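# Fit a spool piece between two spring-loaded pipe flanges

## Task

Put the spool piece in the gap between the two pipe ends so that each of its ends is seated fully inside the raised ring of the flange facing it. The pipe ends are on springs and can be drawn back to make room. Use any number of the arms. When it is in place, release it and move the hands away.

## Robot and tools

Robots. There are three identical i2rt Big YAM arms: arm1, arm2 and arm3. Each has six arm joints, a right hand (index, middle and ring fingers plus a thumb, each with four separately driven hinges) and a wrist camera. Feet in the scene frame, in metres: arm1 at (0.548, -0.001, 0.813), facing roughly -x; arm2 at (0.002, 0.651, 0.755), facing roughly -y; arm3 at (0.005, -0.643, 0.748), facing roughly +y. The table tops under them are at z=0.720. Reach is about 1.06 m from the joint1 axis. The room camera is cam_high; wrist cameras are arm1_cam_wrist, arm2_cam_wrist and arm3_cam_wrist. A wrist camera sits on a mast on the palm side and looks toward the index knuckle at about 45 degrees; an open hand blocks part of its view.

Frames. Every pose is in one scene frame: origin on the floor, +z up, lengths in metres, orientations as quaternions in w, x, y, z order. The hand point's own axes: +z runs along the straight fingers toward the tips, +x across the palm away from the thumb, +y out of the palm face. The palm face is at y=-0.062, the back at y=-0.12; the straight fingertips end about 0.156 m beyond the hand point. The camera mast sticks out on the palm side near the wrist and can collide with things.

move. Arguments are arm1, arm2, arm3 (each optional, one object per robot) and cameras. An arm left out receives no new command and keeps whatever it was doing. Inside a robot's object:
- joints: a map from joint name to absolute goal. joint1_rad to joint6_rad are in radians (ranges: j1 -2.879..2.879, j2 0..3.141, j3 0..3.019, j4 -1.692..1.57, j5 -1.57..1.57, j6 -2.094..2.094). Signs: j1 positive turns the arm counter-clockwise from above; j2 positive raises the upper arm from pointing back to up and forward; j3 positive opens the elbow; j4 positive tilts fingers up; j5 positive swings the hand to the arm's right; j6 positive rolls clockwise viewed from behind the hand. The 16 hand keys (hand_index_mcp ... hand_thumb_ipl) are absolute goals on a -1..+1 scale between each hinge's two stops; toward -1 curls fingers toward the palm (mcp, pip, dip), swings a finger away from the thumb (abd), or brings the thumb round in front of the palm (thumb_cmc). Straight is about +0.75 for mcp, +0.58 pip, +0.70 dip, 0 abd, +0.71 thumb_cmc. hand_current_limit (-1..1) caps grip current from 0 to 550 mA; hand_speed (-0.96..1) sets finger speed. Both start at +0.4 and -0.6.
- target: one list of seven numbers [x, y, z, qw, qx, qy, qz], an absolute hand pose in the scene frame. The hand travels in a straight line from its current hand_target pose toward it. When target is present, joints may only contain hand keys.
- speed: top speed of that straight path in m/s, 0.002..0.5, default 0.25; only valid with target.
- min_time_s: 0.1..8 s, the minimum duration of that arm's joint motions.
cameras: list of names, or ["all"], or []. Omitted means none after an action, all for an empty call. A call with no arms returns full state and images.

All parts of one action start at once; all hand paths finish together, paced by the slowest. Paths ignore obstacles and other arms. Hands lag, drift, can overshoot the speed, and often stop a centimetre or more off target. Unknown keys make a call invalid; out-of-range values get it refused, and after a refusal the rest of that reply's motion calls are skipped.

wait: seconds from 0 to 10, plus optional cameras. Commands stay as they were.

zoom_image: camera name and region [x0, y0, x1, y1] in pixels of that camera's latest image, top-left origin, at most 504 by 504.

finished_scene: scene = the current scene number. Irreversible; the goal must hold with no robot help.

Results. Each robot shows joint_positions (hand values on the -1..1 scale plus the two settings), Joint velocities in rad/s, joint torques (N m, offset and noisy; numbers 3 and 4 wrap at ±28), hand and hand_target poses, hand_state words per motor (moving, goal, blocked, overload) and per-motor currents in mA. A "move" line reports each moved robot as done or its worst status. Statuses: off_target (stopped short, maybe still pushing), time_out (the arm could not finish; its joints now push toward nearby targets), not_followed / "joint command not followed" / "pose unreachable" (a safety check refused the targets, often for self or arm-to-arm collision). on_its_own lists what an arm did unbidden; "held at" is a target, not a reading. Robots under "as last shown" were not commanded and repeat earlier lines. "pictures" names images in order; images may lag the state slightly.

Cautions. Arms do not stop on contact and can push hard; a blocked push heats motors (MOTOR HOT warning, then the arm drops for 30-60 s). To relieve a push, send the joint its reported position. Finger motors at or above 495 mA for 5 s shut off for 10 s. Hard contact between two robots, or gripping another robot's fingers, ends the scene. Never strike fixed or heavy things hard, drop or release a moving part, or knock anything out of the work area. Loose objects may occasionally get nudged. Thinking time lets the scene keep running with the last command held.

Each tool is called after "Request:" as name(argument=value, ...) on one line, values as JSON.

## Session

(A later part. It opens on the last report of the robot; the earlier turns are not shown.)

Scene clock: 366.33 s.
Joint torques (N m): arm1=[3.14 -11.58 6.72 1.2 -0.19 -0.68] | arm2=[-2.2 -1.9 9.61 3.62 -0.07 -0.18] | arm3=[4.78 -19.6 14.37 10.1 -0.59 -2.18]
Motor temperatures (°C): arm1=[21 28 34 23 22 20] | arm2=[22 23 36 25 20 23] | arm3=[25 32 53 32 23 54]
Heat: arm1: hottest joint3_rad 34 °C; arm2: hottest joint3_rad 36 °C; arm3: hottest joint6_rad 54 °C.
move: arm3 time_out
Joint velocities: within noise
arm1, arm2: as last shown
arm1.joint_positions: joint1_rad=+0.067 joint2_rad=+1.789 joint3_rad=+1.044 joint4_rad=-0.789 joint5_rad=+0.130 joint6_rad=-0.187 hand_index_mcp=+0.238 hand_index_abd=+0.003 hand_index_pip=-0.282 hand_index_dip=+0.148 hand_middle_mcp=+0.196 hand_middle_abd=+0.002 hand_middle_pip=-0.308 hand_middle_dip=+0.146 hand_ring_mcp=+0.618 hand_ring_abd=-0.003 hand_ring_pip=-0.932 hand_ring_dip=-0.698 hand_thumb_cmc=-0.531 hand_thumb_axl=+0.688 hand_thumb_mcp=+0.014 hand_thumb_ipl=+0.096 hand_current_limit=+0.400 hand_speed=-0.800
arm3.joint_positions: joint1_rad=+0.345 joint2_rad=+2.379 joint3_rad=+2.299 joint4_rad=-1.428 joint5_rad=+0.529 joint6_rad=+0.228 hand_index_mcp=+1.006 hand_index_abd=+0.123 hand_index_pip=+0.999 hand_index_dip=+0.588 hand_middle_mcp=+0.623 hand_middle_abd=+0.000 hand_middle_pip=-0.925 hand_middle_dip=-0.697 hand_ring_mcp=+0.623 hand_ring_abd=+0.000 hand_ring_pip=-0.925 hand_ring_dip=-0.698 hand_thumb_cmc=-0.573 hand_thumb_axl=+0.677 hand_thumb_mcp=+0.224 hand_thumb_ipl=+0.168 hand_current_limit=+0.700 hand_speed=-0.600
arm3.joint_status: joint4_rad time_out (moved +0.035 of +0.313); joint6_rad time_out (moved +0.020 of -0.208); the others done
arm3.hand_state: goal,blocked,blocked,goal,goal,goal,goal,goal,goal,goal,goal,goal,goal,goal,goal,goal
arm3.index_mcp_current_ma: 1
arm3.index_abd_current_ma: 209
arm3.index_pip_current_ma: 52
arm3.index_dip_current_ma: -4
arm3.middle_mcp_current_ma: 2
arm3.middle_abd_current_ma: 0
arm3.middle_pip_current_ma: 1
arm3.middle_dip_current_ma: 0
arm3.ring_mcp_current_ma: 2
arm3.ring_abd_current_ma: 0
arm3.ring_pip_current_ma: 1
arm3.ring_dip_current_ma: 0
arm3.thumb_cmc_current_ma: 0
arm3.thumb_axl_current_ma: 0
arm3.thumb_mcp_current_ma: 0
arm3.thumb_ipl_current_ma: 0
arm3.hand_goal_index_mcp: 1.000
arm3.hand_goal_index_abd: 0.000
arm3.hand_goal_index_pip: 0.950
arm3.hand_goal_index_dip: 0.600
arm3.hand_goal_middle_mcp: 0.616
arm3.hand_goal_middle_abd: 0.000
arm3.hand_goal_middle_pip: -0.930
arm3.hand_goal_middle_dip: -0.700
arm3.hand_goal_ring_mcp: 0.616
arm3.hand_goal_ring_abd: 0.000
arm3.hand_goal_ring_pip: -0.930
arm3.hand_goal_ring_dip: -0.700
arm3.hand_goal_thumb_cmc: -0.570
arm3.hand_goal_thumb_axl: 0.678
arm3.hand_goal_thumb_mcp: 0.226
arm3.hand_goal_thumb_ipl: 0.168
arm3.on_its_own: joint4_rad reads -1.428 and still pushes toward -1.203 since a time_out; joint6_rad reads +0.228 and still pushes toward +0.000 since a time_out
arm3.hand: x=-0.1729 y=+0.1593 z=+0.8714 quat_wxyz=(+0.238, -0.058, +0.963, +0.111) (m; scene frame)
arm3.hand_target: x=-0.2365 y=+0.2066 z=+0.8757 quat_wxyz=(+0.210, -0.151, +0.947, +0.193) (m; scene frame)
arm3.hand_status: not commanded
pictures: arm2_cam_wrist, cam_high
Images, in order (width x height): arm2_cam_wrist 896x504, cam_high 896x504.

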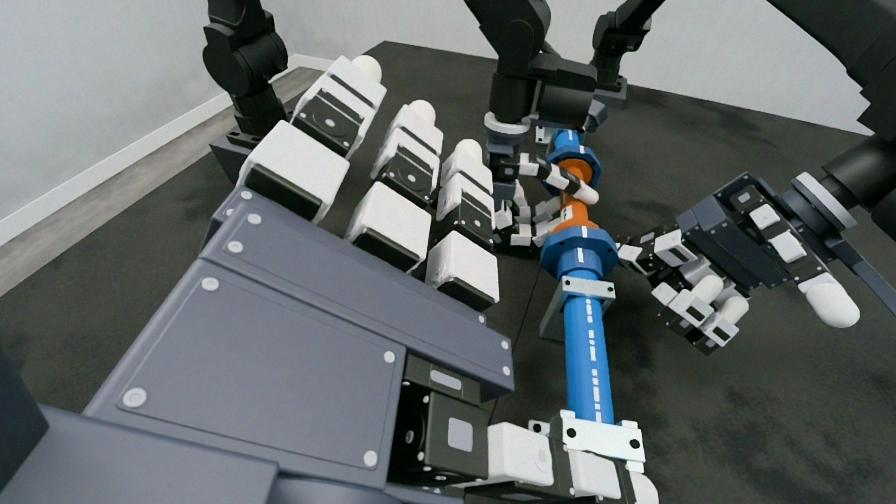

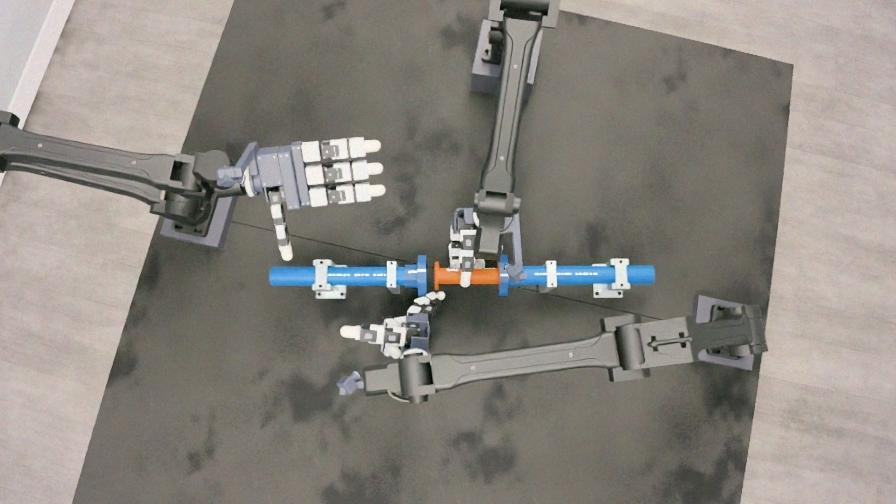

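Request:
zoom_image(camera="arm2_cam_wrist", region=[530, 190, 680, 290])

Request:
move(cameras=["arm1_cam_wrist", "arm3_cam_wrist"])

Request:
zoom_image(camera="arm1_cam_wrist", region=[590, 80, 896, 350])

Scaled by 3.360 from the camera's 896x504 image, which has a finer 1280x720 frame.

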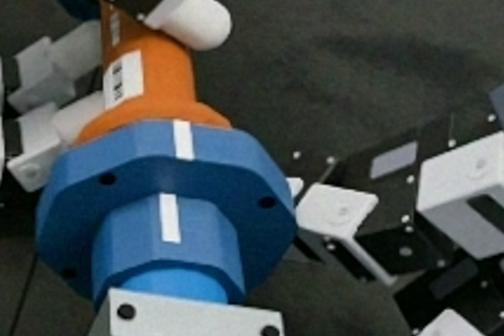

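Scene clock: 367.17 s.
Joint torques (N m): arm1=[3.08 -11.81 6.75 1.2 -0.19 -0.68] | arm2=[-2.2 -1.9 9.63 3.63 -0.06 -0.17] | arm3=[4.95 -19.43 14.23 10.03 -0.58 -2.23]
Motor temperatures (°C): arm1=[21 28 34 23 22 20] | arm2=[22 23 36 25 20 23] | arm3=[25 32 53 32 23 54]
Heat: arm1: hottest joint3_rad 34 °C; arm2: hottest joint3_rad 36 °C; arm3: hottest joint6_rad 54 °C.
Joint velocities: within noise
arm1.joint_positions: joint1_rad=+0.067 joint2_rad=+1.789 joint3_rad=+1.044 joint4_rad=-0.789 joint5_rad=+0.130 joint6_rad=-0.187 hand_index_mcp=+0.238 hand_index_abd=+0.003 hand_index_pip=-0.282 hand_index_dip=+0.148 hand_middle_mcp=+0.196 hand_middle_abd=+0.002 hand_middle_pip=-0.308 hand_middle_dip=+0.146 hand_ring_mcp=+0.618 hand_ring_abd=-0.003 hand_ring_pip=-0.932 hand_ring_dip=-0.698 hand_thumb_cmc=-0.531 hand_thumb_axl=+0.688 hand_thumb_mcp=+0.014 hand_thumb_ipl=+0.096 hand_current_limit=+0.400 hand_speed=-0.800
arm1.joint_status: not commanded
arm1.hand_state: blocked,goal,blocked,blocked,blocked,goal,blocked,goal,goal,goal,goal,goal,blocked,goal,blocked,blocked
arm1.index_mcp_current_ma: 385
arm1.index_abd_current_ma: 0
arm1.index_pip_current_ma: 86
arm1.index_dip_current_ma: 11
arm1.middle_mcp_current_ma: 71
arm1.middle_abd_current_ma: 0
arm1.middle_pip_current_ma: 7
arm1.middle_dip_current_ma: 1
arm1.ring_mcp_current_ma: 0
arm1.ring_abd_current_ma: 0
arm1.ring_pip_current_ma: 0
arm1.ring_dip_current_ma: 0
arm1.thumb_cmc_current_ma: 23
arm1.thumb_axl_current_ma: 2
arm1.thumb_mcp_current_ma: 385
arm1.thumb_ipl_current_ma: 151
arm1.hand_goal_index_mcp: -0.100
arm1.hand_goal_index_abd: 0.000
arm1.hand_goal_index_pip: -0.360
arm1.hand_goal_index_dip: 0.120
arm1.hand_goal_middle_mcp: 0.130
arm1.hand_goal_middle_abd: 0.000
arm1.hand_goal_middle_pip: -0.330
arm1.hand_goal_middle_dip: 0.140
arm1.hand_goal_ring_mcp: 0.616
arm1.hand_goal_ring_abd: 0.000
arm1.hand_goal_ring_pip: -0.930
arm1.hand_goal_ring_dip: -0.700
arm1.hand_goal_thumb_cmc: -0.570
arm1.hand_goal_thumb_axl: 0.678
arm1.hand_goal_thumb_mcp: -0.280
arm1.hand_goal_thumb_ipl: 0.020
arm1.hand: x=-0.0001 y=-0.0244 z=+0.7981 quat_wxyz=(-0.036, +0.797, -0.600, -0.057) (m; scene frame)
arm1.hand_target: x=-0.0027 y=-0.0418 z=+0.8022 quat_wxyz=(-0.027, +0.820, -0.569, -0.061) (m; scene frame)
arm1.hand_status: not commanded
arm2.joint_positions: joint1_rad=+0.110 joint2_rad=+0.602 joint3_rad=+0.319 joint4_rad=+0.234 joint5_rad=-0.232 joint6_rad=+0.654 hand_index_mcp=+0.761 hand_index_abd=+0.001 hand_index_pip=+0.577 hand_index_dip=+0.696 hand_middle_mcp=+0.761 hand_middle_abd=+0.001 hand_middle_pip=+0.577 hand_middle_dip=+0.696 hand_ring_mcp=+0.760 hand_ring_abd=+0.001 hand_ring_pip=+0.577 hand_ring_dip=+0.696 hand_thumb_cmc=+0.720 hand_thumb_axl=+0.677 hand_thumb_mcp=+0.226 hand_thumb_ipl=+0.168 hand_current_limit=+0.400 hand_speed=-0.600
arm2.joint_status: not commanded
arm2.hand_state: goal,goal,goal,goal,goal,goal,goal,goal,goal,goal,goal,goal,goal,goal,goal,goal
arm2.index_mcp_current_ma: 8
arm2.index_abd_current_ma: 0
arm2.index_pip_current_ma: 0
arm2.index_dip_current_ma: 0
arm2.middle_mcp_current_ma: 8
arm2.middle_abd_current_ma: 0
arm2.middle_pip_current_ma: 0
arm2.middle_dip_current_ma: 0
arm2.ring_mcp_current_ma: 7
arm2.ring_abd_current_ma: 0
arm2.ring_pip_current_ma: 0
arm2.ring_dip_current_ma: 0
arm2.thumb_cmc_current_ma: 6
arm2.thumb_axl_current_ma: 0
arm2.thumb_mcp_current_ma: 0
arm2.thumb_ipl_current_ma: 0
arm2.hand_goal_index_mcp: 0.754
arm2.hand_goal_index_abd: 0.000
arm2.hand_goal_index_pip: 0.576
arm2.hand_goal_index_dip: 0.696
arm2.hand_goal_middle_mcp: 0.754
arm2.hand_goal_middle_abd: 0.000
arm2.hand_goal_middle_pip: 0.576
arm2.hand_goal_middle_dip: 0.696
arm2.hand_goal_ring_mcp: 0.754
arm2.hand_goal_ring_abd: 0.000
arm2.hand_goal_ring_pip: 0.576
arm2.hand_goal_ring_dip: 0.696
arm2.hand_goal_thumb_cmc: 0.714
arm2.hand_goal_thumb_axl: 0.678
arm2.hand_goal_thumb_mcp: 0.226
arm2.hand_goal_thumb_ipl: 0.168
arm2.hand: x=+0.0256 y=+0.2716 z=+1.0868 quat_wxyz=(+0.600, +0.720, -0.108, +0.332) (m; scene frame)
arm2.hand_target: x=+0.0201 y=+0.2750 z=+1.0901 quat_wxyz=(+0.611, +0.713, -0.107, +0.327) (m; scene frame)
arm2.hand_status: not commanded
arm3.joint_positions: joint1_rad=+0.345 joint2_rad=+2.379 joint3_rad=+2.299 joint4_rad=-1.428 joint5_rad=+0.529 joint6_rad=+0.228 hand_index_mcp=+1.006 hand_index_abd=+0.123 hand_index_pip=+0.999 hand_index_dip=+0.588 hand_middle_mcp=+0.623 hand_middle_abd=+0.000 hand_middle_pip=-0.925 hand_middle_dip=-0.697 hand_ring_mcp=+0.623 hand_ring_abd=+0.000 hand_ring_pip=-0.925 hand_ring_dip=-0.698 hand_thumb_cmc=-0.573 hand_thumb_axl=+0.677 hand_thumb_mcp=+0.224 hand_thumb_ipl=+0.168 hand_current_limit=+0.700 hand_speed=-0.600
arm3.joint_status: joint4_rad time_out (moved +0.035 of +0.313); joint6_rad time_out (moved +0.020 of -0.208); the others done
arm3.hand_state: goal,blocked,blocked,goal,goal,goal,goal,goal,goal,goal,goal,goal,goal,goal,goal,goal
arm3.index_mcp_current_ma: 1
arm3.index_abd_current_ma: 209
arm3.index_pip_current_ma: 52
arm3.index_dip_current_ma: -4
arm3.middle_mcp_current_ma: 2
arm3.middle_abd_current_ma: 0
arm3.middle_pip_current_ma: 1
arm3.middle_dip_current_ma: 0
arm3.ring_mcp_current_ma: 2
arm3.ring_abd_current_ma: 0
arm3.ring_pip_current_ma: 1
arm3.ring_dip_current_ma: 0
arm3.thumb_cmc_current_ma: 0
arm3.thumb_axl_current_ma: 0
arm3.thumb_mcp_current_ma: 0
arm3.thumb_ipl_current_ma: 0
arm3.hand_goal_index_mcp: 1.000
arm3.hand_goal_index_abd: 0.000
arm3.hand_goal_index_pip: 0.950
arm3.hand_goal_index_dip: 0.600
arm3.hand_goal_middle_mcp: 0.616
arm3.hand_goal_middle_abd: 0.000
arm3.hand_goal_middle_pip: -0.930
arm3.hand_goal_middle_dip: -0.700
arm3.hand_goal_ring_mcp: 0.616
arm3.hand_goal_ring_abd: 0.000
arm3.hand_goal_ring_pip: -0.930
arm3.hand_goal_ring_dip: -0.700
arm3.hand_goal_thumb_cmc: -0.570
arm3.hand_goal_thumb_axl: 0.678
arm3.hand_goal_thumb_mcp: 0.226
arm3.hand_goal_thumb_ipl: 0.168
arm3.on_its_own: joint4_rad reads -1.428 and still pushes toward -1.203 since a time_out; joint6_rad reads +0.228 and still pushes toward +0.000 since a time_out
arm3.hand: x=-0.1729 y=+0.1593 z=+0.8714 quat_wxyz=(+0.238, -0.058, +0.963, +0.111) (m; scene frame)
arm3.hand_target: x=-0.2365 y=+0.2066 z=+0.8757 quat_wxyz=(+0.210, -0.151, +0.947, +0.193) (m; scene frame)
arm3.hand_status: not commanded
pictures: arm1_cam_wrist, arm3_cam_wrist
Images, in order (width x height): arm1_cam_wrist 896x504, arm3_cam_wrist 896x504.

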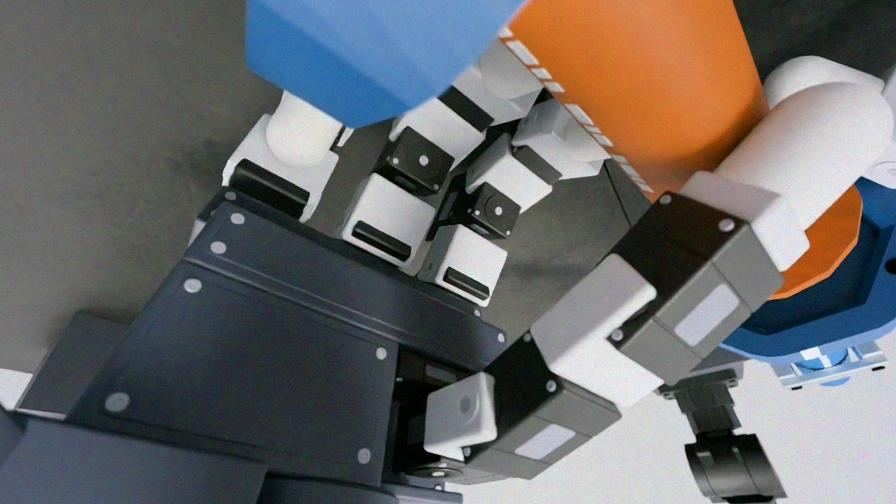

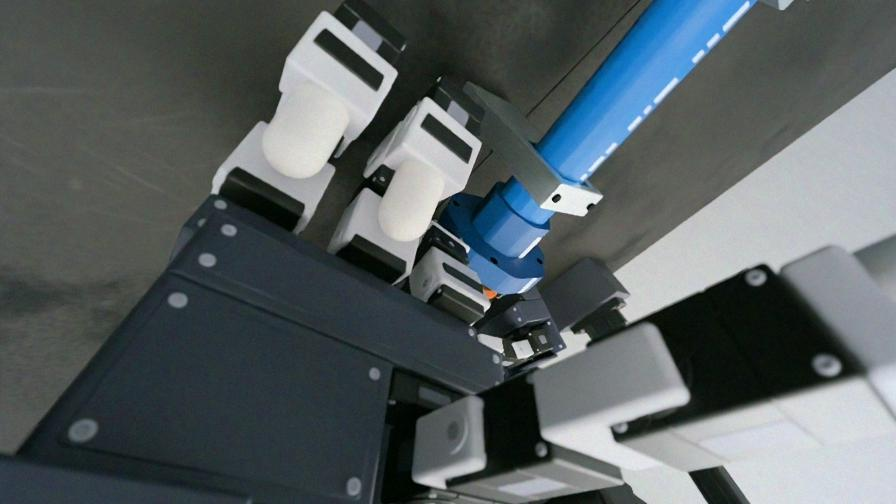

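Scaled by 1.647 from the camera's 896x504 image, which has a finer 1280x720 frame.

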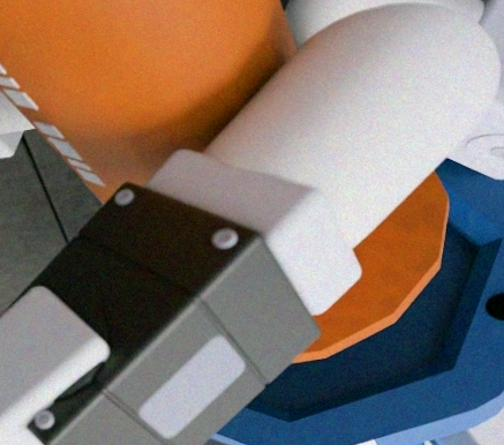

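Request:
move(arm3={"joints": {"joint1_rad": 0.365, "joint2_rad": 2.33, "joint3_rad": 2.22, "joint4_rad": -1.15, "joint6_rad": 0.0}, "min_time_s": 2}, cameras=["arm2_cam_wrist", "cam_high", "arm1_cam_wrist"])

Request:
zoom_image(camera="arm2_cam_wrist", region=[530, 195, 630, 285])

Request:
zoom_image(camera="cam_high", region=[400, 200, 520, 320])

Request:
zoom_image(camera="arm1_cam_wrist", region=[590, 80, 896, 350])

Scene clock: 372.60 s.
Joint torques (N m): arm1=[3.14 -11.63 6.74 1.22 -0.19 -0.68] | arm2=[-2.2 -1.96 9.61 3.64 -0.06 -0.17] | arm3=[4.54 -20.84 13.45 9.33 -0.23 -1.75]
Motor temperatures (°C): arm1=[21 28 33 23 22 20] | arm2=[22 23 36 25 20 23] | arm3=[25 32 53 32 23 53]
Heat: arm1: hottest joint3_rad 33 °C; arm2: hottest joint3_rad 36 °C; arm3: hottest joint3_rad 53 °C.
move: arm3 time_out
Joint velocities: within noise
arm1, arm2: as last shown
arm3.joint_positions: joint1_rad=+0.345 joint2_rad=+2.304 joint3_rad=+2.169 joint4_rad=-1.355 joint5_rad=+0.520 joint6_rad=+0.186 hand_index_mcp=+1.004 hand_index_abd=+0.106 hand_index_pip=+0.999 hand_index_dip=+0.588 hand_middle_mcp=+0.623 hand_middle_abd=+0.000 hand_middle_pip=-0.925 hand_middle_dip=-0.697 hand_ring_mcp=+0.623 hand_ring_abd=+0.000 hand_ring_pip=-0.925 hand_ring_dip=-0.698 hand_thumb_cmc=-0.573 hand_thumb_axl=+0.677 hand_thumb_mcp=+0.224 hand_thumb_ipl=+0.168 hand_current_limit=+0.700 hand_speed=-0.600
arm3.joint_status: joint4_rad time_out (moved +0.073 of +0.278); joint6_rad time_out (moved -0.043 of -0.228); the others done
arm3.hand_state: goal,blocked,blocked,goal,goal,goal,goal,goal,goal,goal,goal,goal,goal,goal,goal,goal
arm3.index_mcp_current_ma: 1
arm3.index_abd_current_ma: 161
arm3.index_pip_current_ma: 52
arm3.index_dip_current_ma: -4
arm3.middle_mcp_current_ma: 2
arm3.middle_abd_current_ma: 0
arm3.middle_pip_current_ma: 1
arm3.middle_dip_current_ma: 0
arm3.ring_mcp_current_ma: 2
arm3.ring_abd_current_ma: 0
arm3.ring_pip_current_ma: 1
arm3.ring_dip_current_ma: 0
arm3.thumb_cmc_current_ma: 0
arm3.thumb_axl_current_ma: 0
arm3.thumb_mcp_current_ma: 0
arm3.thumb_ipl_current_ma: 0
arm3.hand_goal_index_mcp: 1.000
arm3.hand_goal_index_abd: 0.000
arm3.hand_goal_index_pip: 0.950
arm3.hand_goal_index_dip: 0.600
arm3.hand_goal_middle_mcp: 0.616
arm3.hand_goal_middle_abd: 0.000
arm3.hand_goal_middle_pip: -0.930
arm3.hand_goal_middle_dip: -0.700
arm3.hand_goal_ring_mcp: 0.616
arm3.hand_goal_ring_abd: 0.000
arm3.hand_goal_ring_pip: -0.930
arm3.hand_goal_ring_dip: -0.700
arm3.hand_goal_thumb_cmc: -0.570
arm3.hand_goal_thumb_axl: 0.678
arm3.hand_goal_thumb_mcp: 0.226
arm3.hand_goal_thumb_ipl: 0.168
arm3.on_its_own: joint4_rad reads -1.355 and still pushes toward -1.150 since a time_out; joint6_rad reads +0.186 and still pushes toward +0.000 since a time_out
arm3.hand: x=-0.1717 y=+0.1451 z=+0.8730 quat_wxyz=(+0.234, -0.077, +0.963, +0.113) (m; scene frame)
arm3.hand_target: x=-0.2244 y=+0.1890 z=+0.8942 quat_wxyz=(+0.209, -0.146, +0.946, +0.199) (m; scene frame)
arm3.hand_status: not commanded
pictures: arm1_cam_wrist, arm2_cam_wrist, cam_high
Images, in order (width x height): arm1_cam_wrist 896x504, arm2_cam_wrist 896x504, cam_high 896x504.

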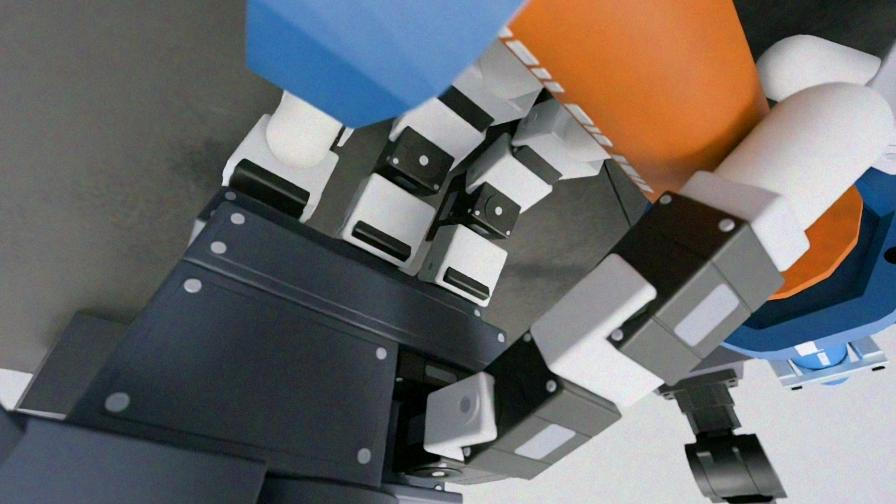

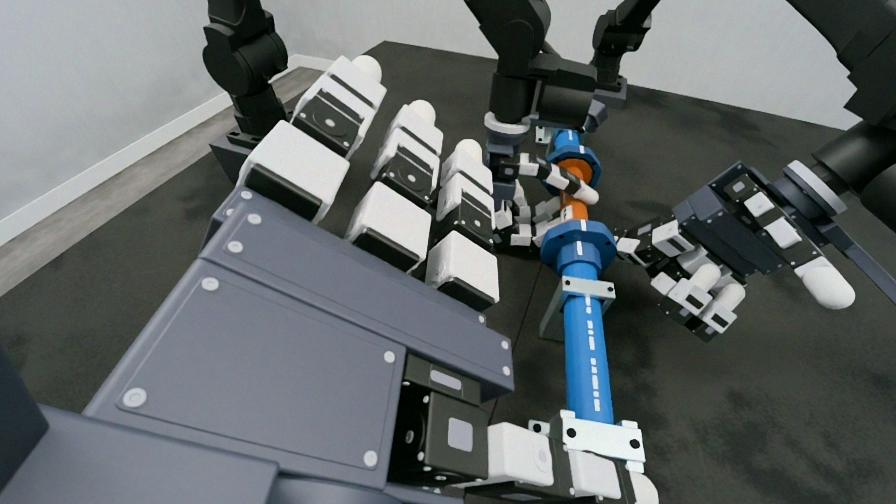

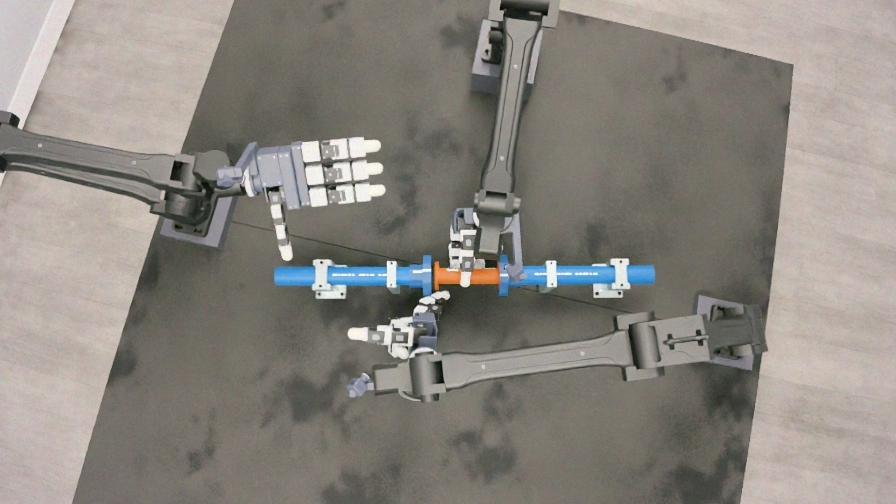

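Scaled by 5.040 from the camera's 896x504 image, which has a finer 1280x720 frame.

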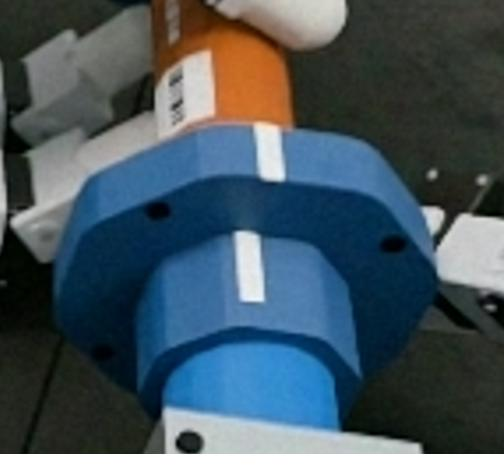

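Scaled by 4.200 from the camera's 896x504 image, which has a finer 1280x720 frame.

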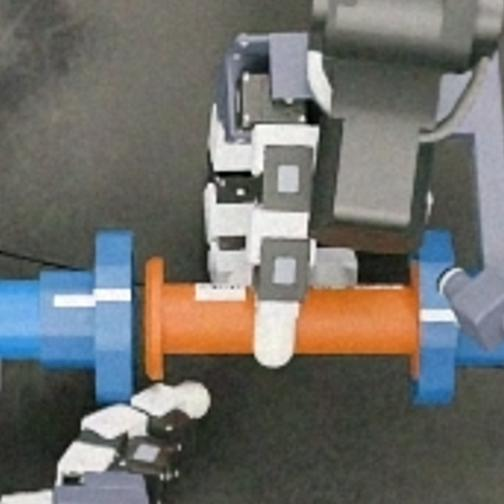

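Scaled by 1.647 from the camera's 896x504 image, which has a finer 1280x720 frame.

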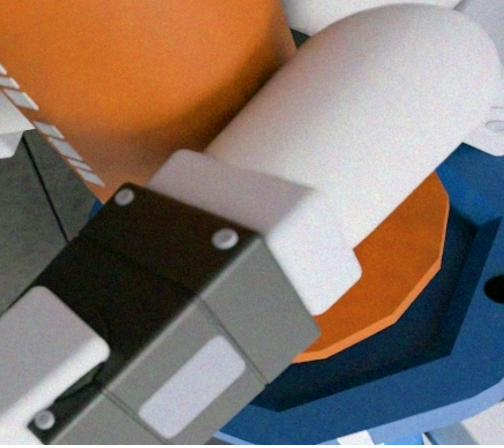

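Request:
move(arm3={"joints": {"joint1_rad": 0.365, "joint2_rad": 2.28, "joint3_rad": 2.14, "joint4_rad": -1.13, "joint6_rad": 0.0}, "min_time_s": 2}, cameras=["arm2_cam_wrist", "cam_high", "arm1_cam_wrist"])

Request:
zoom_image(camera="arm2_cam_wrist", region=[530, 195, 630, 285])

Request:
zoom_image(camera="cam_high", region=[400, 200, 520, 320])

Request:
zoom_image(camera="arm1_cam_wrist", region=[590, 80, 896, 350])

Scene clock: 377.93 s.
Joint torques (N m): arm1=[3.14 -11.69 6.75 1.18 -0.19 -0.69] | arm2=[-2.32 -1.96 9.63 3.62 -0.05 -0.18] | arm3=[4.37 -21.3 12.9 7.98 -0.18 -1.47]
Motor temperatures (°C): arm1=[21 28 33 23 22 20] | arm2=[22 23 36 25 20 23] | arm3=[25 33 53 31 23 51]
Heat: arm1: hottest joint3_rad 33 °C; arm2: hottest joint3_rad 36 °C; arm3: hottest joint3_rad 53 °C.
move: arm3 time_out
Joint velocities: within noise
arm1, arm2: as last shown
arm3.joint_positions: joint1_rad=+0.346 joint2_rad=+2.261 joint3_rad=+2.095 joint4_rad=-1.304 joint5_rad=+0.519 joint6_rad=+0.155 hand_index_mcp=+1.004 hand_index_abd=+0.084 hand_index_pip=+0.999 hand_index_dip=+0.588 hand_middle_mcp=+0.623 hand_middle_abd=+0.000 hand_middle_pip=-0.925 hand_middle_dip=-0.697 hand_ring_mcp=+0.623 hand_ring_abd=+0.000 hand_ring_pip=-0.925 hand_ring_dip=-0.698 hand_thumb_cmc=-0.573 hand_thumb_axl=+0.677 hand_thumb_mcp=+0.224 hand_thumb_ipl=+0.168 hand_current_limit=+0.700 hand_speed=-0.600
arm3.joint_status: joint4_rad time_out (moved +0.052 of +0.225); joint6_rad time_out (moved -0.030 of -0.186); the others done
arm3.hand_state: goal,blocked,blocked,goal,goal,goal,goal,goal,goal,goal,goal,goal,goal,goal,goal,goal
arm3.index_mcp_current_ma: 1
arm3.index_abd_current_ma: 106
arm3.index_pip_current_ma: 52
arm3.index_dip_current_ma: -4
arm3.middle_mcp_current_ma: 2
arm3.middle_abd_current_ma: 0
arm3.middle_pip_current_ma: 1
arm3.middle_dip_current_ma: 0
arm3.ring_mcp_current_ma: 2
arm3.ring_abd_current_ma: 0
arm3.ring_pip_current_ma: 1
arm3.ring_dip_current_ma: 0
arm3.thumb_cmc_current_ma: 0
arm3.thumb_axl_current_ma: 0
arm3.thumb_mcp_current_ma: 0
arm3.thumb_ipl_current_ma: 0
arm3.hand_goal_index_mcp: 1.000
arm3.hand_goal_index_abd: 0.000
arm3.hand_goal_index_pip: 0.950
arm3.hand_goal_index_dip: 0.600
arm3.hand_goal_middle_mcp: 0.616
arm3.hand_goal_middle_abd: 0.000
arm3.hand_goal_middle_pip: -0.930
arm3.hand_goal_middle_dip: -0.700
arm3.hand_goal_ring_mcp: 0.616
arm3.hand_goal_ring_abd: 0.000
arm3.hand_goal_ring_pip: -0.930
arm3.hand_goal_ring_dip: -0.700
arm3.hand_goal_thumb_cmc: -0.570
arm3.hand_goal_thumb_axl: 0.678
arm3.hand_goal_thumb_mcp: 0.226
arm3.hand_goal_thumb_ipl: 0.168
arm3.on_its_own: joint4_rad reads -1.304 and still pushes toward -1.130 since a time_out; joint6_rad reads +0.155 and still pushes toward +0.000 since a time_out
arm3.hand: x=-0.1719 y=+0.1377 z=+0.8744 quat_wxyz=(+0.233, -0.089, +0.961, +0.118) (m; scene frame)
arm3.hand_target: x=-0.2189 y=+0.1751 z=+0.8962 quat_wxyz=(+0.210, -0.148, +0.947, +0.194) (m; scene frame)
arm3.hand_status: not commanded
pictures: arm1_cam_wrist, arm2_cam_wrist, cam_high
Images, in order (width x height): arm1_cam_wrist 896x504, arm2_cam_wrist 896x504, cam_high 896x504.

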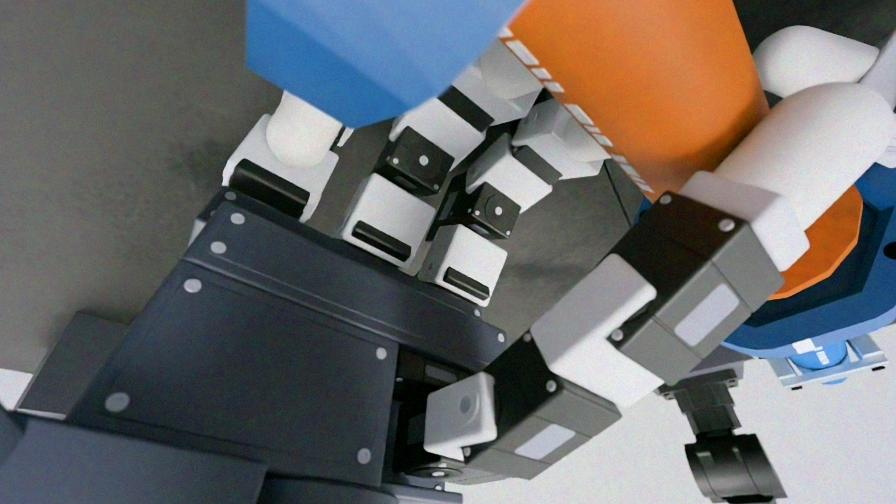

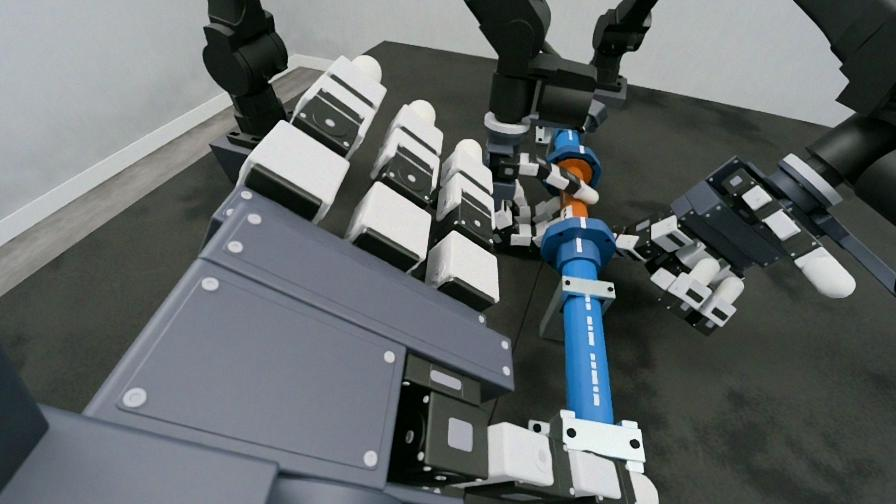

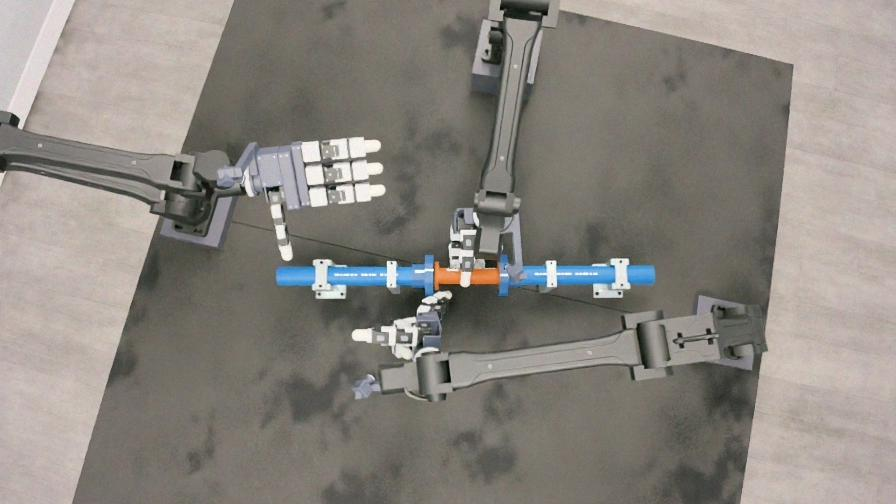

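Scaled by 5.040 from the camera's 896x504 image, which has a finer 1280x720 frame.

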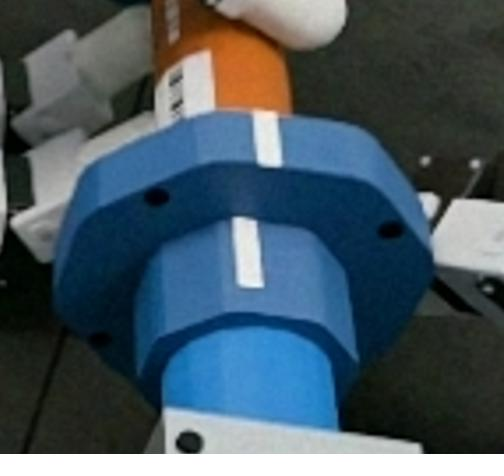

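Scaled by 4.200 from the camera's 896x504 image, which has a finer 1280x720 frame.

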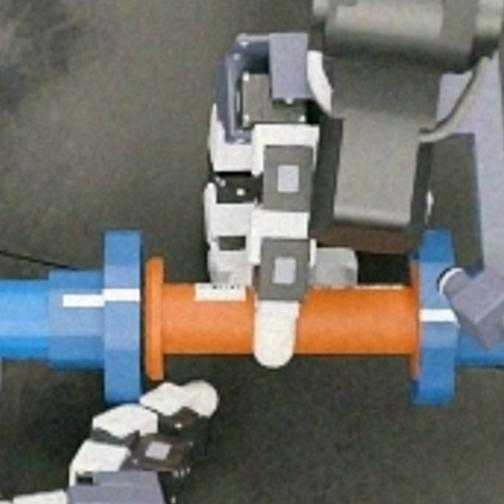

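Scaled by 1.647 from the camera's 896x504 image, which has a finer 1280x720 frame.

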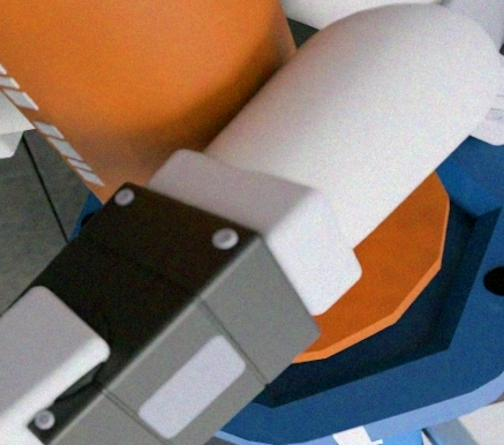

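Request:
zoom_image(camera="arm1_cam_wrist", region=[710, 150, 896, 380])

Request:
zoom_image(camera="cam_high", region=[415, 245, 455, 305])

Scaled by 2.191 from the camera's 896x504 image, which has a finer 1280x720 frame.

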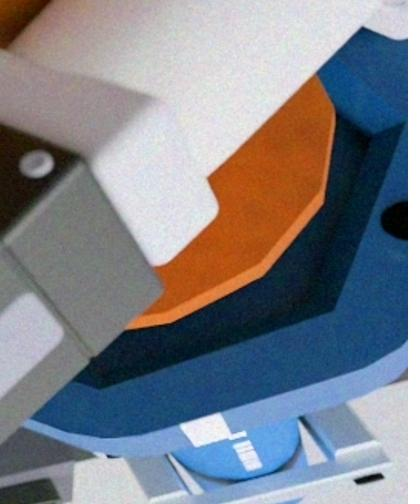

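Scaled by 8.400 from the camera's 896x504 image, which has a finer 1280x720 frame.

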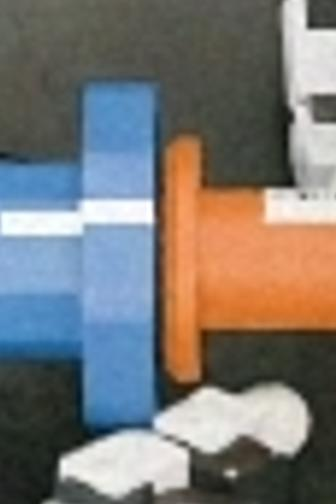

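Request:
move(arm3={"joints": {"joint1_rad": 0.365, "joint2_rad": 2.23, "joint3_rad": 2.06, "joint4_rad": -1.10, "joint6_rad": 0.0}, "min_time_s": 2}, cameras=["arm2_cam_wrist", "cam_high", "arm1_cam_wrist"])

Request:
zoom_image(camera="arm2_cam_wrist", region=[530, 195, 630, 285])

Request:
zoom_image(camera="cam_high", region=[415, 245, 455, 305])

Request:
zoom_image(camera="arm1_cam_wrist", region=[710, 150, 896, 380])

Scene clock: 389.60 s.
Joint torques (N m): arm1=[3.02 -11.69 6.74 1.21 -0.19 -0.68] | arm2=[-2.14 -1.9 9.58 3.63 -0.06 -0.18] | arm3=[4.25 -21.6 12.51 6.84 -0.13 -1.17]
Motor temperatures (°C): arm1=[21 28 33 23 22 20] | arm2=[22 23 36 25 20 23] | arm3=[25 33 52 30 23 49]
Heat: arm1: hottest joint3_rad 33 °C; arm2: hottest joint3_rad 36 °C; arm3: hottest joint3_rad 52 °C.
move: arm3 time_out
Joint velocities: within noise
arm1, arm2: as last shown
arm3.joint_positions: joint1_rad=+0.346 joint2_rad=+2.218 joint3_rad=+2.021 joint4_rad=-1.245 joint5_rad=+0.518 joint6_rad=+0.129 hand_index_mcp=+1.003 hand_index_abd=+0.067 hand_index_pip=+0.999 hand_index_dip=+0.588 hand_middle_mcp=+0.623 hand_middle_abd=+0.000 hand_middle_pip=-0.925 hand_middle_dip=-0.697 hand_ring_mcp=+0.623 hand_ring_abd=+0.000 hand_ring_pip=-0.925 hand_ring_dip=-0.698 hand_thumb_cmc=-0.573 hand_thumb_axl=+0.677 hand_thumb_mcp=+0.224 hand_thumb_ipl=+0.168 hand_current_limit=+0.700 hand_speed=-0.600
arm3.joint_status: joint4_rad time_out (moved +0.058 of +0.204); joint6_rad time_out (moved -0.026 of -0.155); the others done
arm3.hand_state: goal,blocked,blocked,goal,goal,goal,goal,goal,goal,goal,goal,goal,goal,goal,goal,goal
arm3.index_mcp_current_ma: 0
arm3.index_abd_current_ma: 71
arm3.index_pip_current_ma: 52
arm3.index_dip_current_ma: -4
arm3.middle_mcp_current_ma: 2
arm3.middle_abd_current_ma: 0
arm3.middle_pip_current_ma: 1
arm3.middle_dip_current_ma: 0
arm3.ring_mcp_current_ma: 2
arm3.ring_abd_current_ma: 0
arm3.ring_pip_current_ma: 1
arm3.ring_dip_current_ma: 0
arm3.thumb_cmc_current_ma: 0
arm3.thumb_axl_current_ma: 0
arm3.thumb_mcp_current_ma: 0
arm3.thumb_ipl_current_ma: 0
arm3.hand_goal_index_mcp: 1.000
arm3.hand_goal_index_abd: 0.000
arm3.hand_goal_index_pip: 0.950
arm3.hand_goal_index_dip: 0.600
arm3.hand_goal_middle_mcp: 0.616
arm3.hand_goal_middle_abd: 0.000
arm3.hand_goal_middle_pip: -0.930
arm3.hand_goal_middle_dip: -0.700
arm3.hand_goal_ring_mcp: 0.616
arm3.hand_goal_ring_abd: 0.000
arm3.hand_goal_ring_pip: -0.930
arm3.hand_goal_ring_dip: -0.700
arm3.hand_goal_thumb_cmc: -0.570
arm3.hand_goal_thumb_axl: 0.678
arm3.hand_goal_thumb_mcp: 0.226
arm3.hand_goal_thumb_ipl: 0.168
arm3.on_its_own: joint4_rad reads -1.245 and still pushes toward -1.100 since a time_out; joint6_rad reads +0.129 and still pushes toward +0.000 since a time_out
arm3.hand: x=-0.1719 y=+0.1306 z=+0.8770 quat_wxyz=(+0.230, -0.099, +0.960, +0.128) (m; scene frame)
arm3.hand_target: x=-0.2132 y=+0.1619 z=+0.8998 quat_wxyz=(+0.210, -0.147, +0.947, +0.195) (m; scene frame)
arm3.hand_status: not commanded
pictures: arm1_cam_wrist, arm2_cam_wrist, cam_high
Images, in order (width x height): arm1_cam_wrist 896x504, arm2_cam_wrist 896x504, cam_high 896x504.

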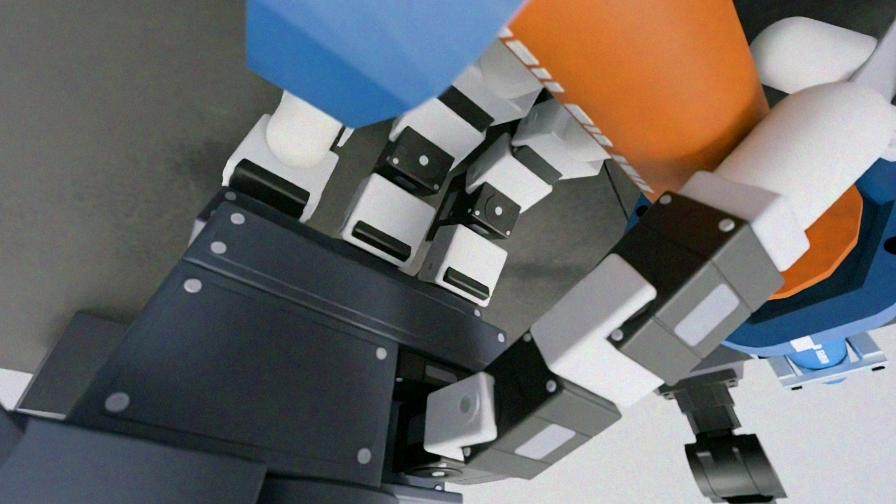

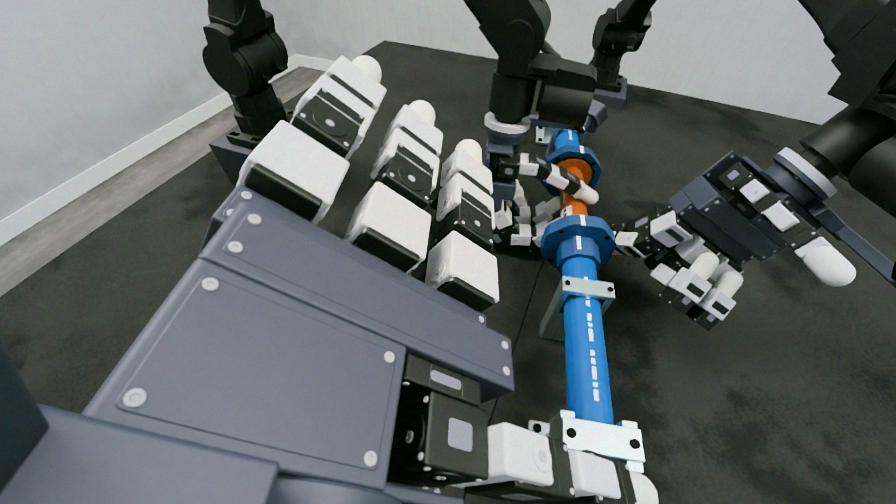

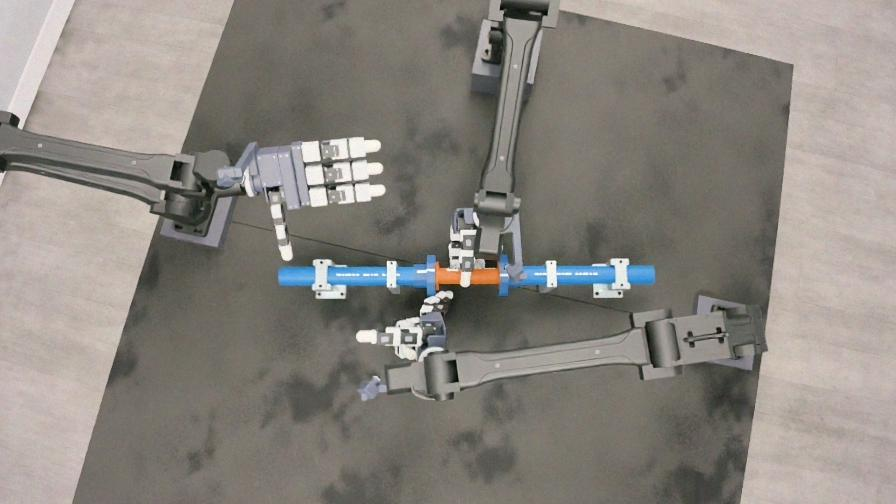

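Scaled by 5.040 from the camera's 896x504 image, which has a finer 1280x720 frame.

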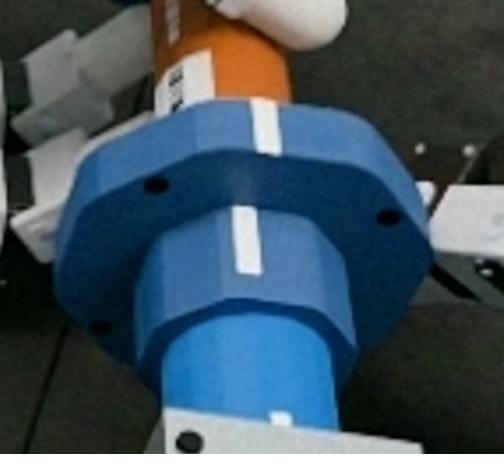

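Scaled by 8.400 from the camera's 896x504 image, which has a finer 1280x720 frame.

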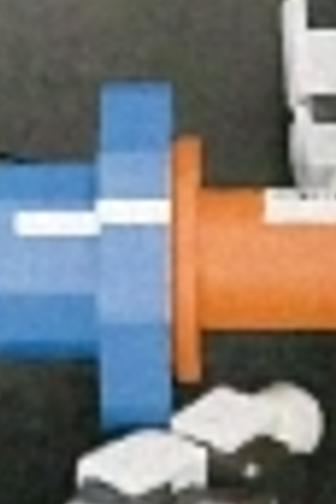

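Scaled by 2.191 from the camera's 896x504 image, which has a finer 1280x720 frame.

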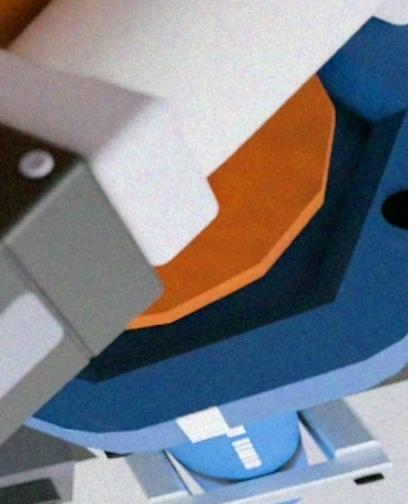

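Request:
move(arm3={"joints": {"joint1_rad": 0.362, "joint2_rad": 2.17, "joint3_rad": 1.96, "joint4_rad": -1.06, "joint6_rad": 0.0}, "min_time_s": 2}, cameras=["arm2_cam_wrist", "cam_high", "arm1_cam_wrist"])

Request:
zoom_image(camera="arm2_cam_wrist", region=[530, 120, 640, 285])

Request:
zoom_image(camera="cam_high", region=[415, 245, 455, 305])

Request:
zoom_image(camera="arm1_cam_wrist", region=[710, 150, 896, 380])

Scene clock: 394.83 s.
Joint torques (N m): arm1=[3.08 -11.69 6.78 1.22 -0.19 -0.69] | arm2=[-2.2 -1.9 9.65 3.62 -0.06 -0.18] | arm3=[4.01 -21.3 11.55 5.42 -0.06 -0.84]
Motor temperatures (°C): arm1=[21 28 33 23 22 20] | arm2=[22 23 36 25 20 23] | arm3=[25 33 51 29 23 47]
Heat: arm1: hottest joint3_rad 33 °C; arm2: hottest joint3_rad 36 °C; arm3: hottest joint3_rad 51 °C.
move: arm3 time_out
Joint velocities: within noise
arm1, arm2: as last shown
arm3.joint_positions: joint1_rad=+0.347 joint2_rad=+2.166 joint3_rad=+1.931 joint4_rad=-1.170 joint5_rad=+0.516 joint6_rad=+0.096 hand_index_mcp=+1.002 hand_index_abd=+0.048 hand_index_pip=+0.999 hand_index_dip=+0.588 hand_middle_mcp=+0.623 hand_middle_abd=+0.000 hand_middle_pip=-0.925 hand_middle_dip=-0.697 hand_ring_mcp=+0.623 hand_ring_abd=+0.000 hand_ring_pip=-0.925 hand_ring_dip=-0.698 hand_thumb_cmc=-0.573 hand_thumb_axl=+0.677 hand_thumb_mcp=+0.224 hand_thumb_ipl=+0.168 hand_current_limit=+0.700 hand_speed=-0.600
arm3.joint_status: joint4_rad time_out (moved +0.075 of +0.185); joint6_rad time_out (moved -0.033 of -0.129); the others done
arm3.hand_state: goal,blocked,blocked,goal,goal,goal,goal,goal,goal,goal,goal,goal,goal,goal,goal,goal
arm3.index_mcp_current_ma: 0
arm3.index_abd_current_ma: 38
arm3.index_pip_current_ma: 51
arm3.index_dip_current_ma: -4
arm3.middle_mcp_current_ma: 2
arm3.middle_abd_current_ma: 0
arm3.middle_pip_current_ma: 1
arm3.middle_dip_current_ma: 0
arm3.ring_mcp_current_ma: 2
arm3.ring_abd_current_ma: 0
arm3.ring_pip_current_ma: 1
arm3.ring_dip_current_ma: 0
arm3.thumb_cmc_current_ma: 0
arm3.thumb_axl_current_ma: 0
arm3.thumb_mcp_current_ma: 0
arm3.thumb_ipl_current_ma: 0
arm3.hand_goal_index_mcp: 1.000
arm3.hand_goal_index_abd: 0.000
arm3.hand_goal_index_pip: 0.950
arm3.hand_goal_index_dip: 0.600
arm3.hand_goal_middle_mcp: 0.616
arm3.hand_goal_middle_abd: 0.000
arm3.hand_goal_middle_pip: -0.930
arm3.hand_goal_middle_dip: -0.700
arm3.hand_goal_ring_mcp: 0.616
arm3.hand_goal_ring_abd: 0.000
arm3.hand_goal_ring_pip: -0.930
arm3.hand_goal_ring_dip: -0.700
arm3.hand_goal_thumb_cmc: -0.570
arm3.hand_goal_thumb_axl: 0.678
arm3.hand_goal_thumb_mcp: 0.226
arm3.hand_goal_thumb_ipl: 0.168
arm3.on_its_own: joint4_rad reads -1.170 and still pushes toward -1.060 since a time_out; joint6_rad reads +0.096 and still pushes toward +0.000 since a time_out
arm3.hand: x=-0.1718 y=+0.1215 z=+0.8798 quat_wxyz=(+0.227, -0.110, +0.957, +0.141) (m; scene frame)
arm3.hand_target: x=-0.2040 y=+0.1450 z=+0.9008 quat_wxyz=(+0.210, -0.146, +0.947, +0.194) (m; scene frame)
arm3.hand_status: not commanded
pictures: arm1_cam_wrist, arm2_cam_wrist, cam_high
Images, in order (width x height): arm1_cam_wrist 896x504, arm2_cam_wrist 896x504, cam_high 896x504.

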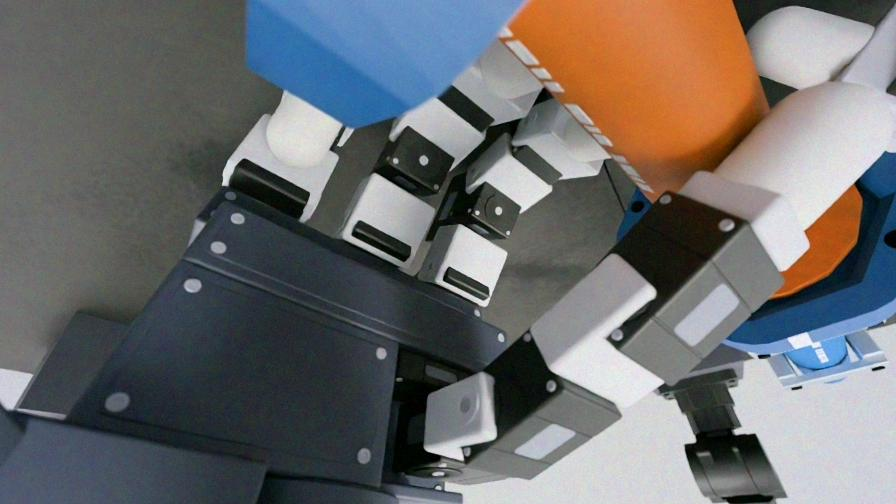

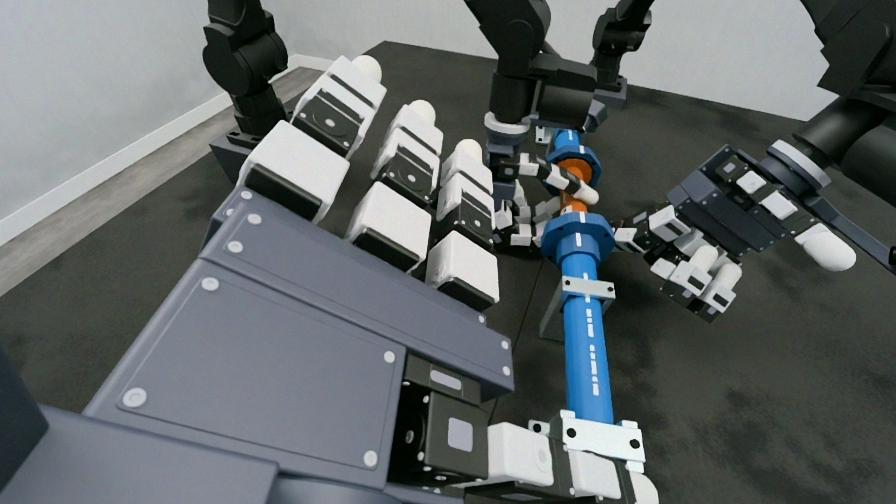

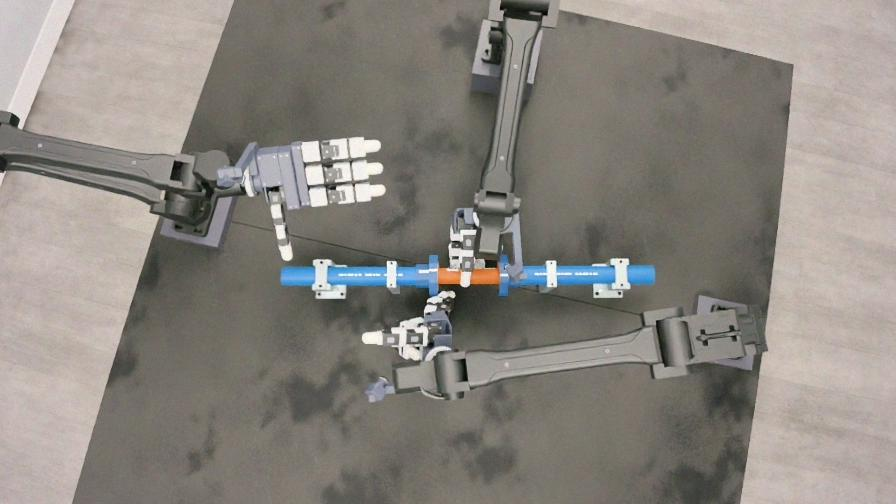

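Scaled by 3.055 from the camera's 896x504 image, which has a finer 1280x720 frame.

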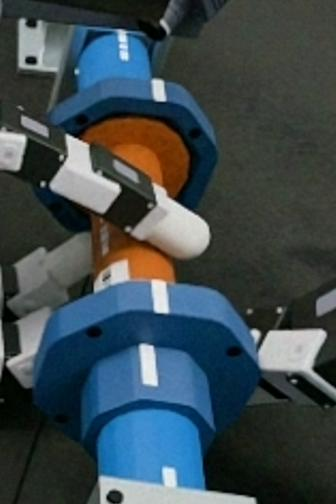

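Scaled by 8.400 from the camera's 896x504 image, which has a finer 1280x720 frame.

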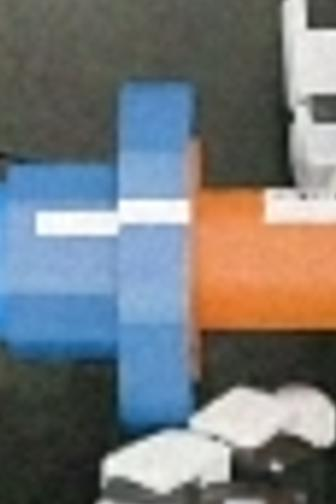

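Scaled by 2.191 from the camera's 896x504 image, which has a finer 1280x720 frame.

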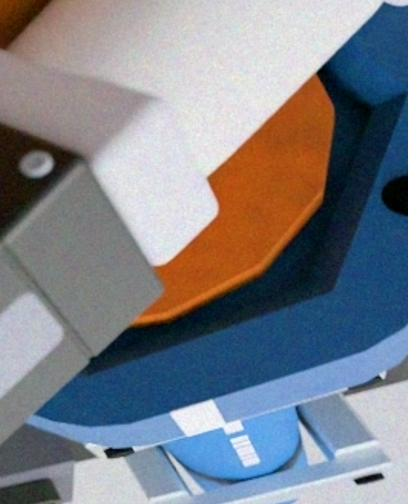

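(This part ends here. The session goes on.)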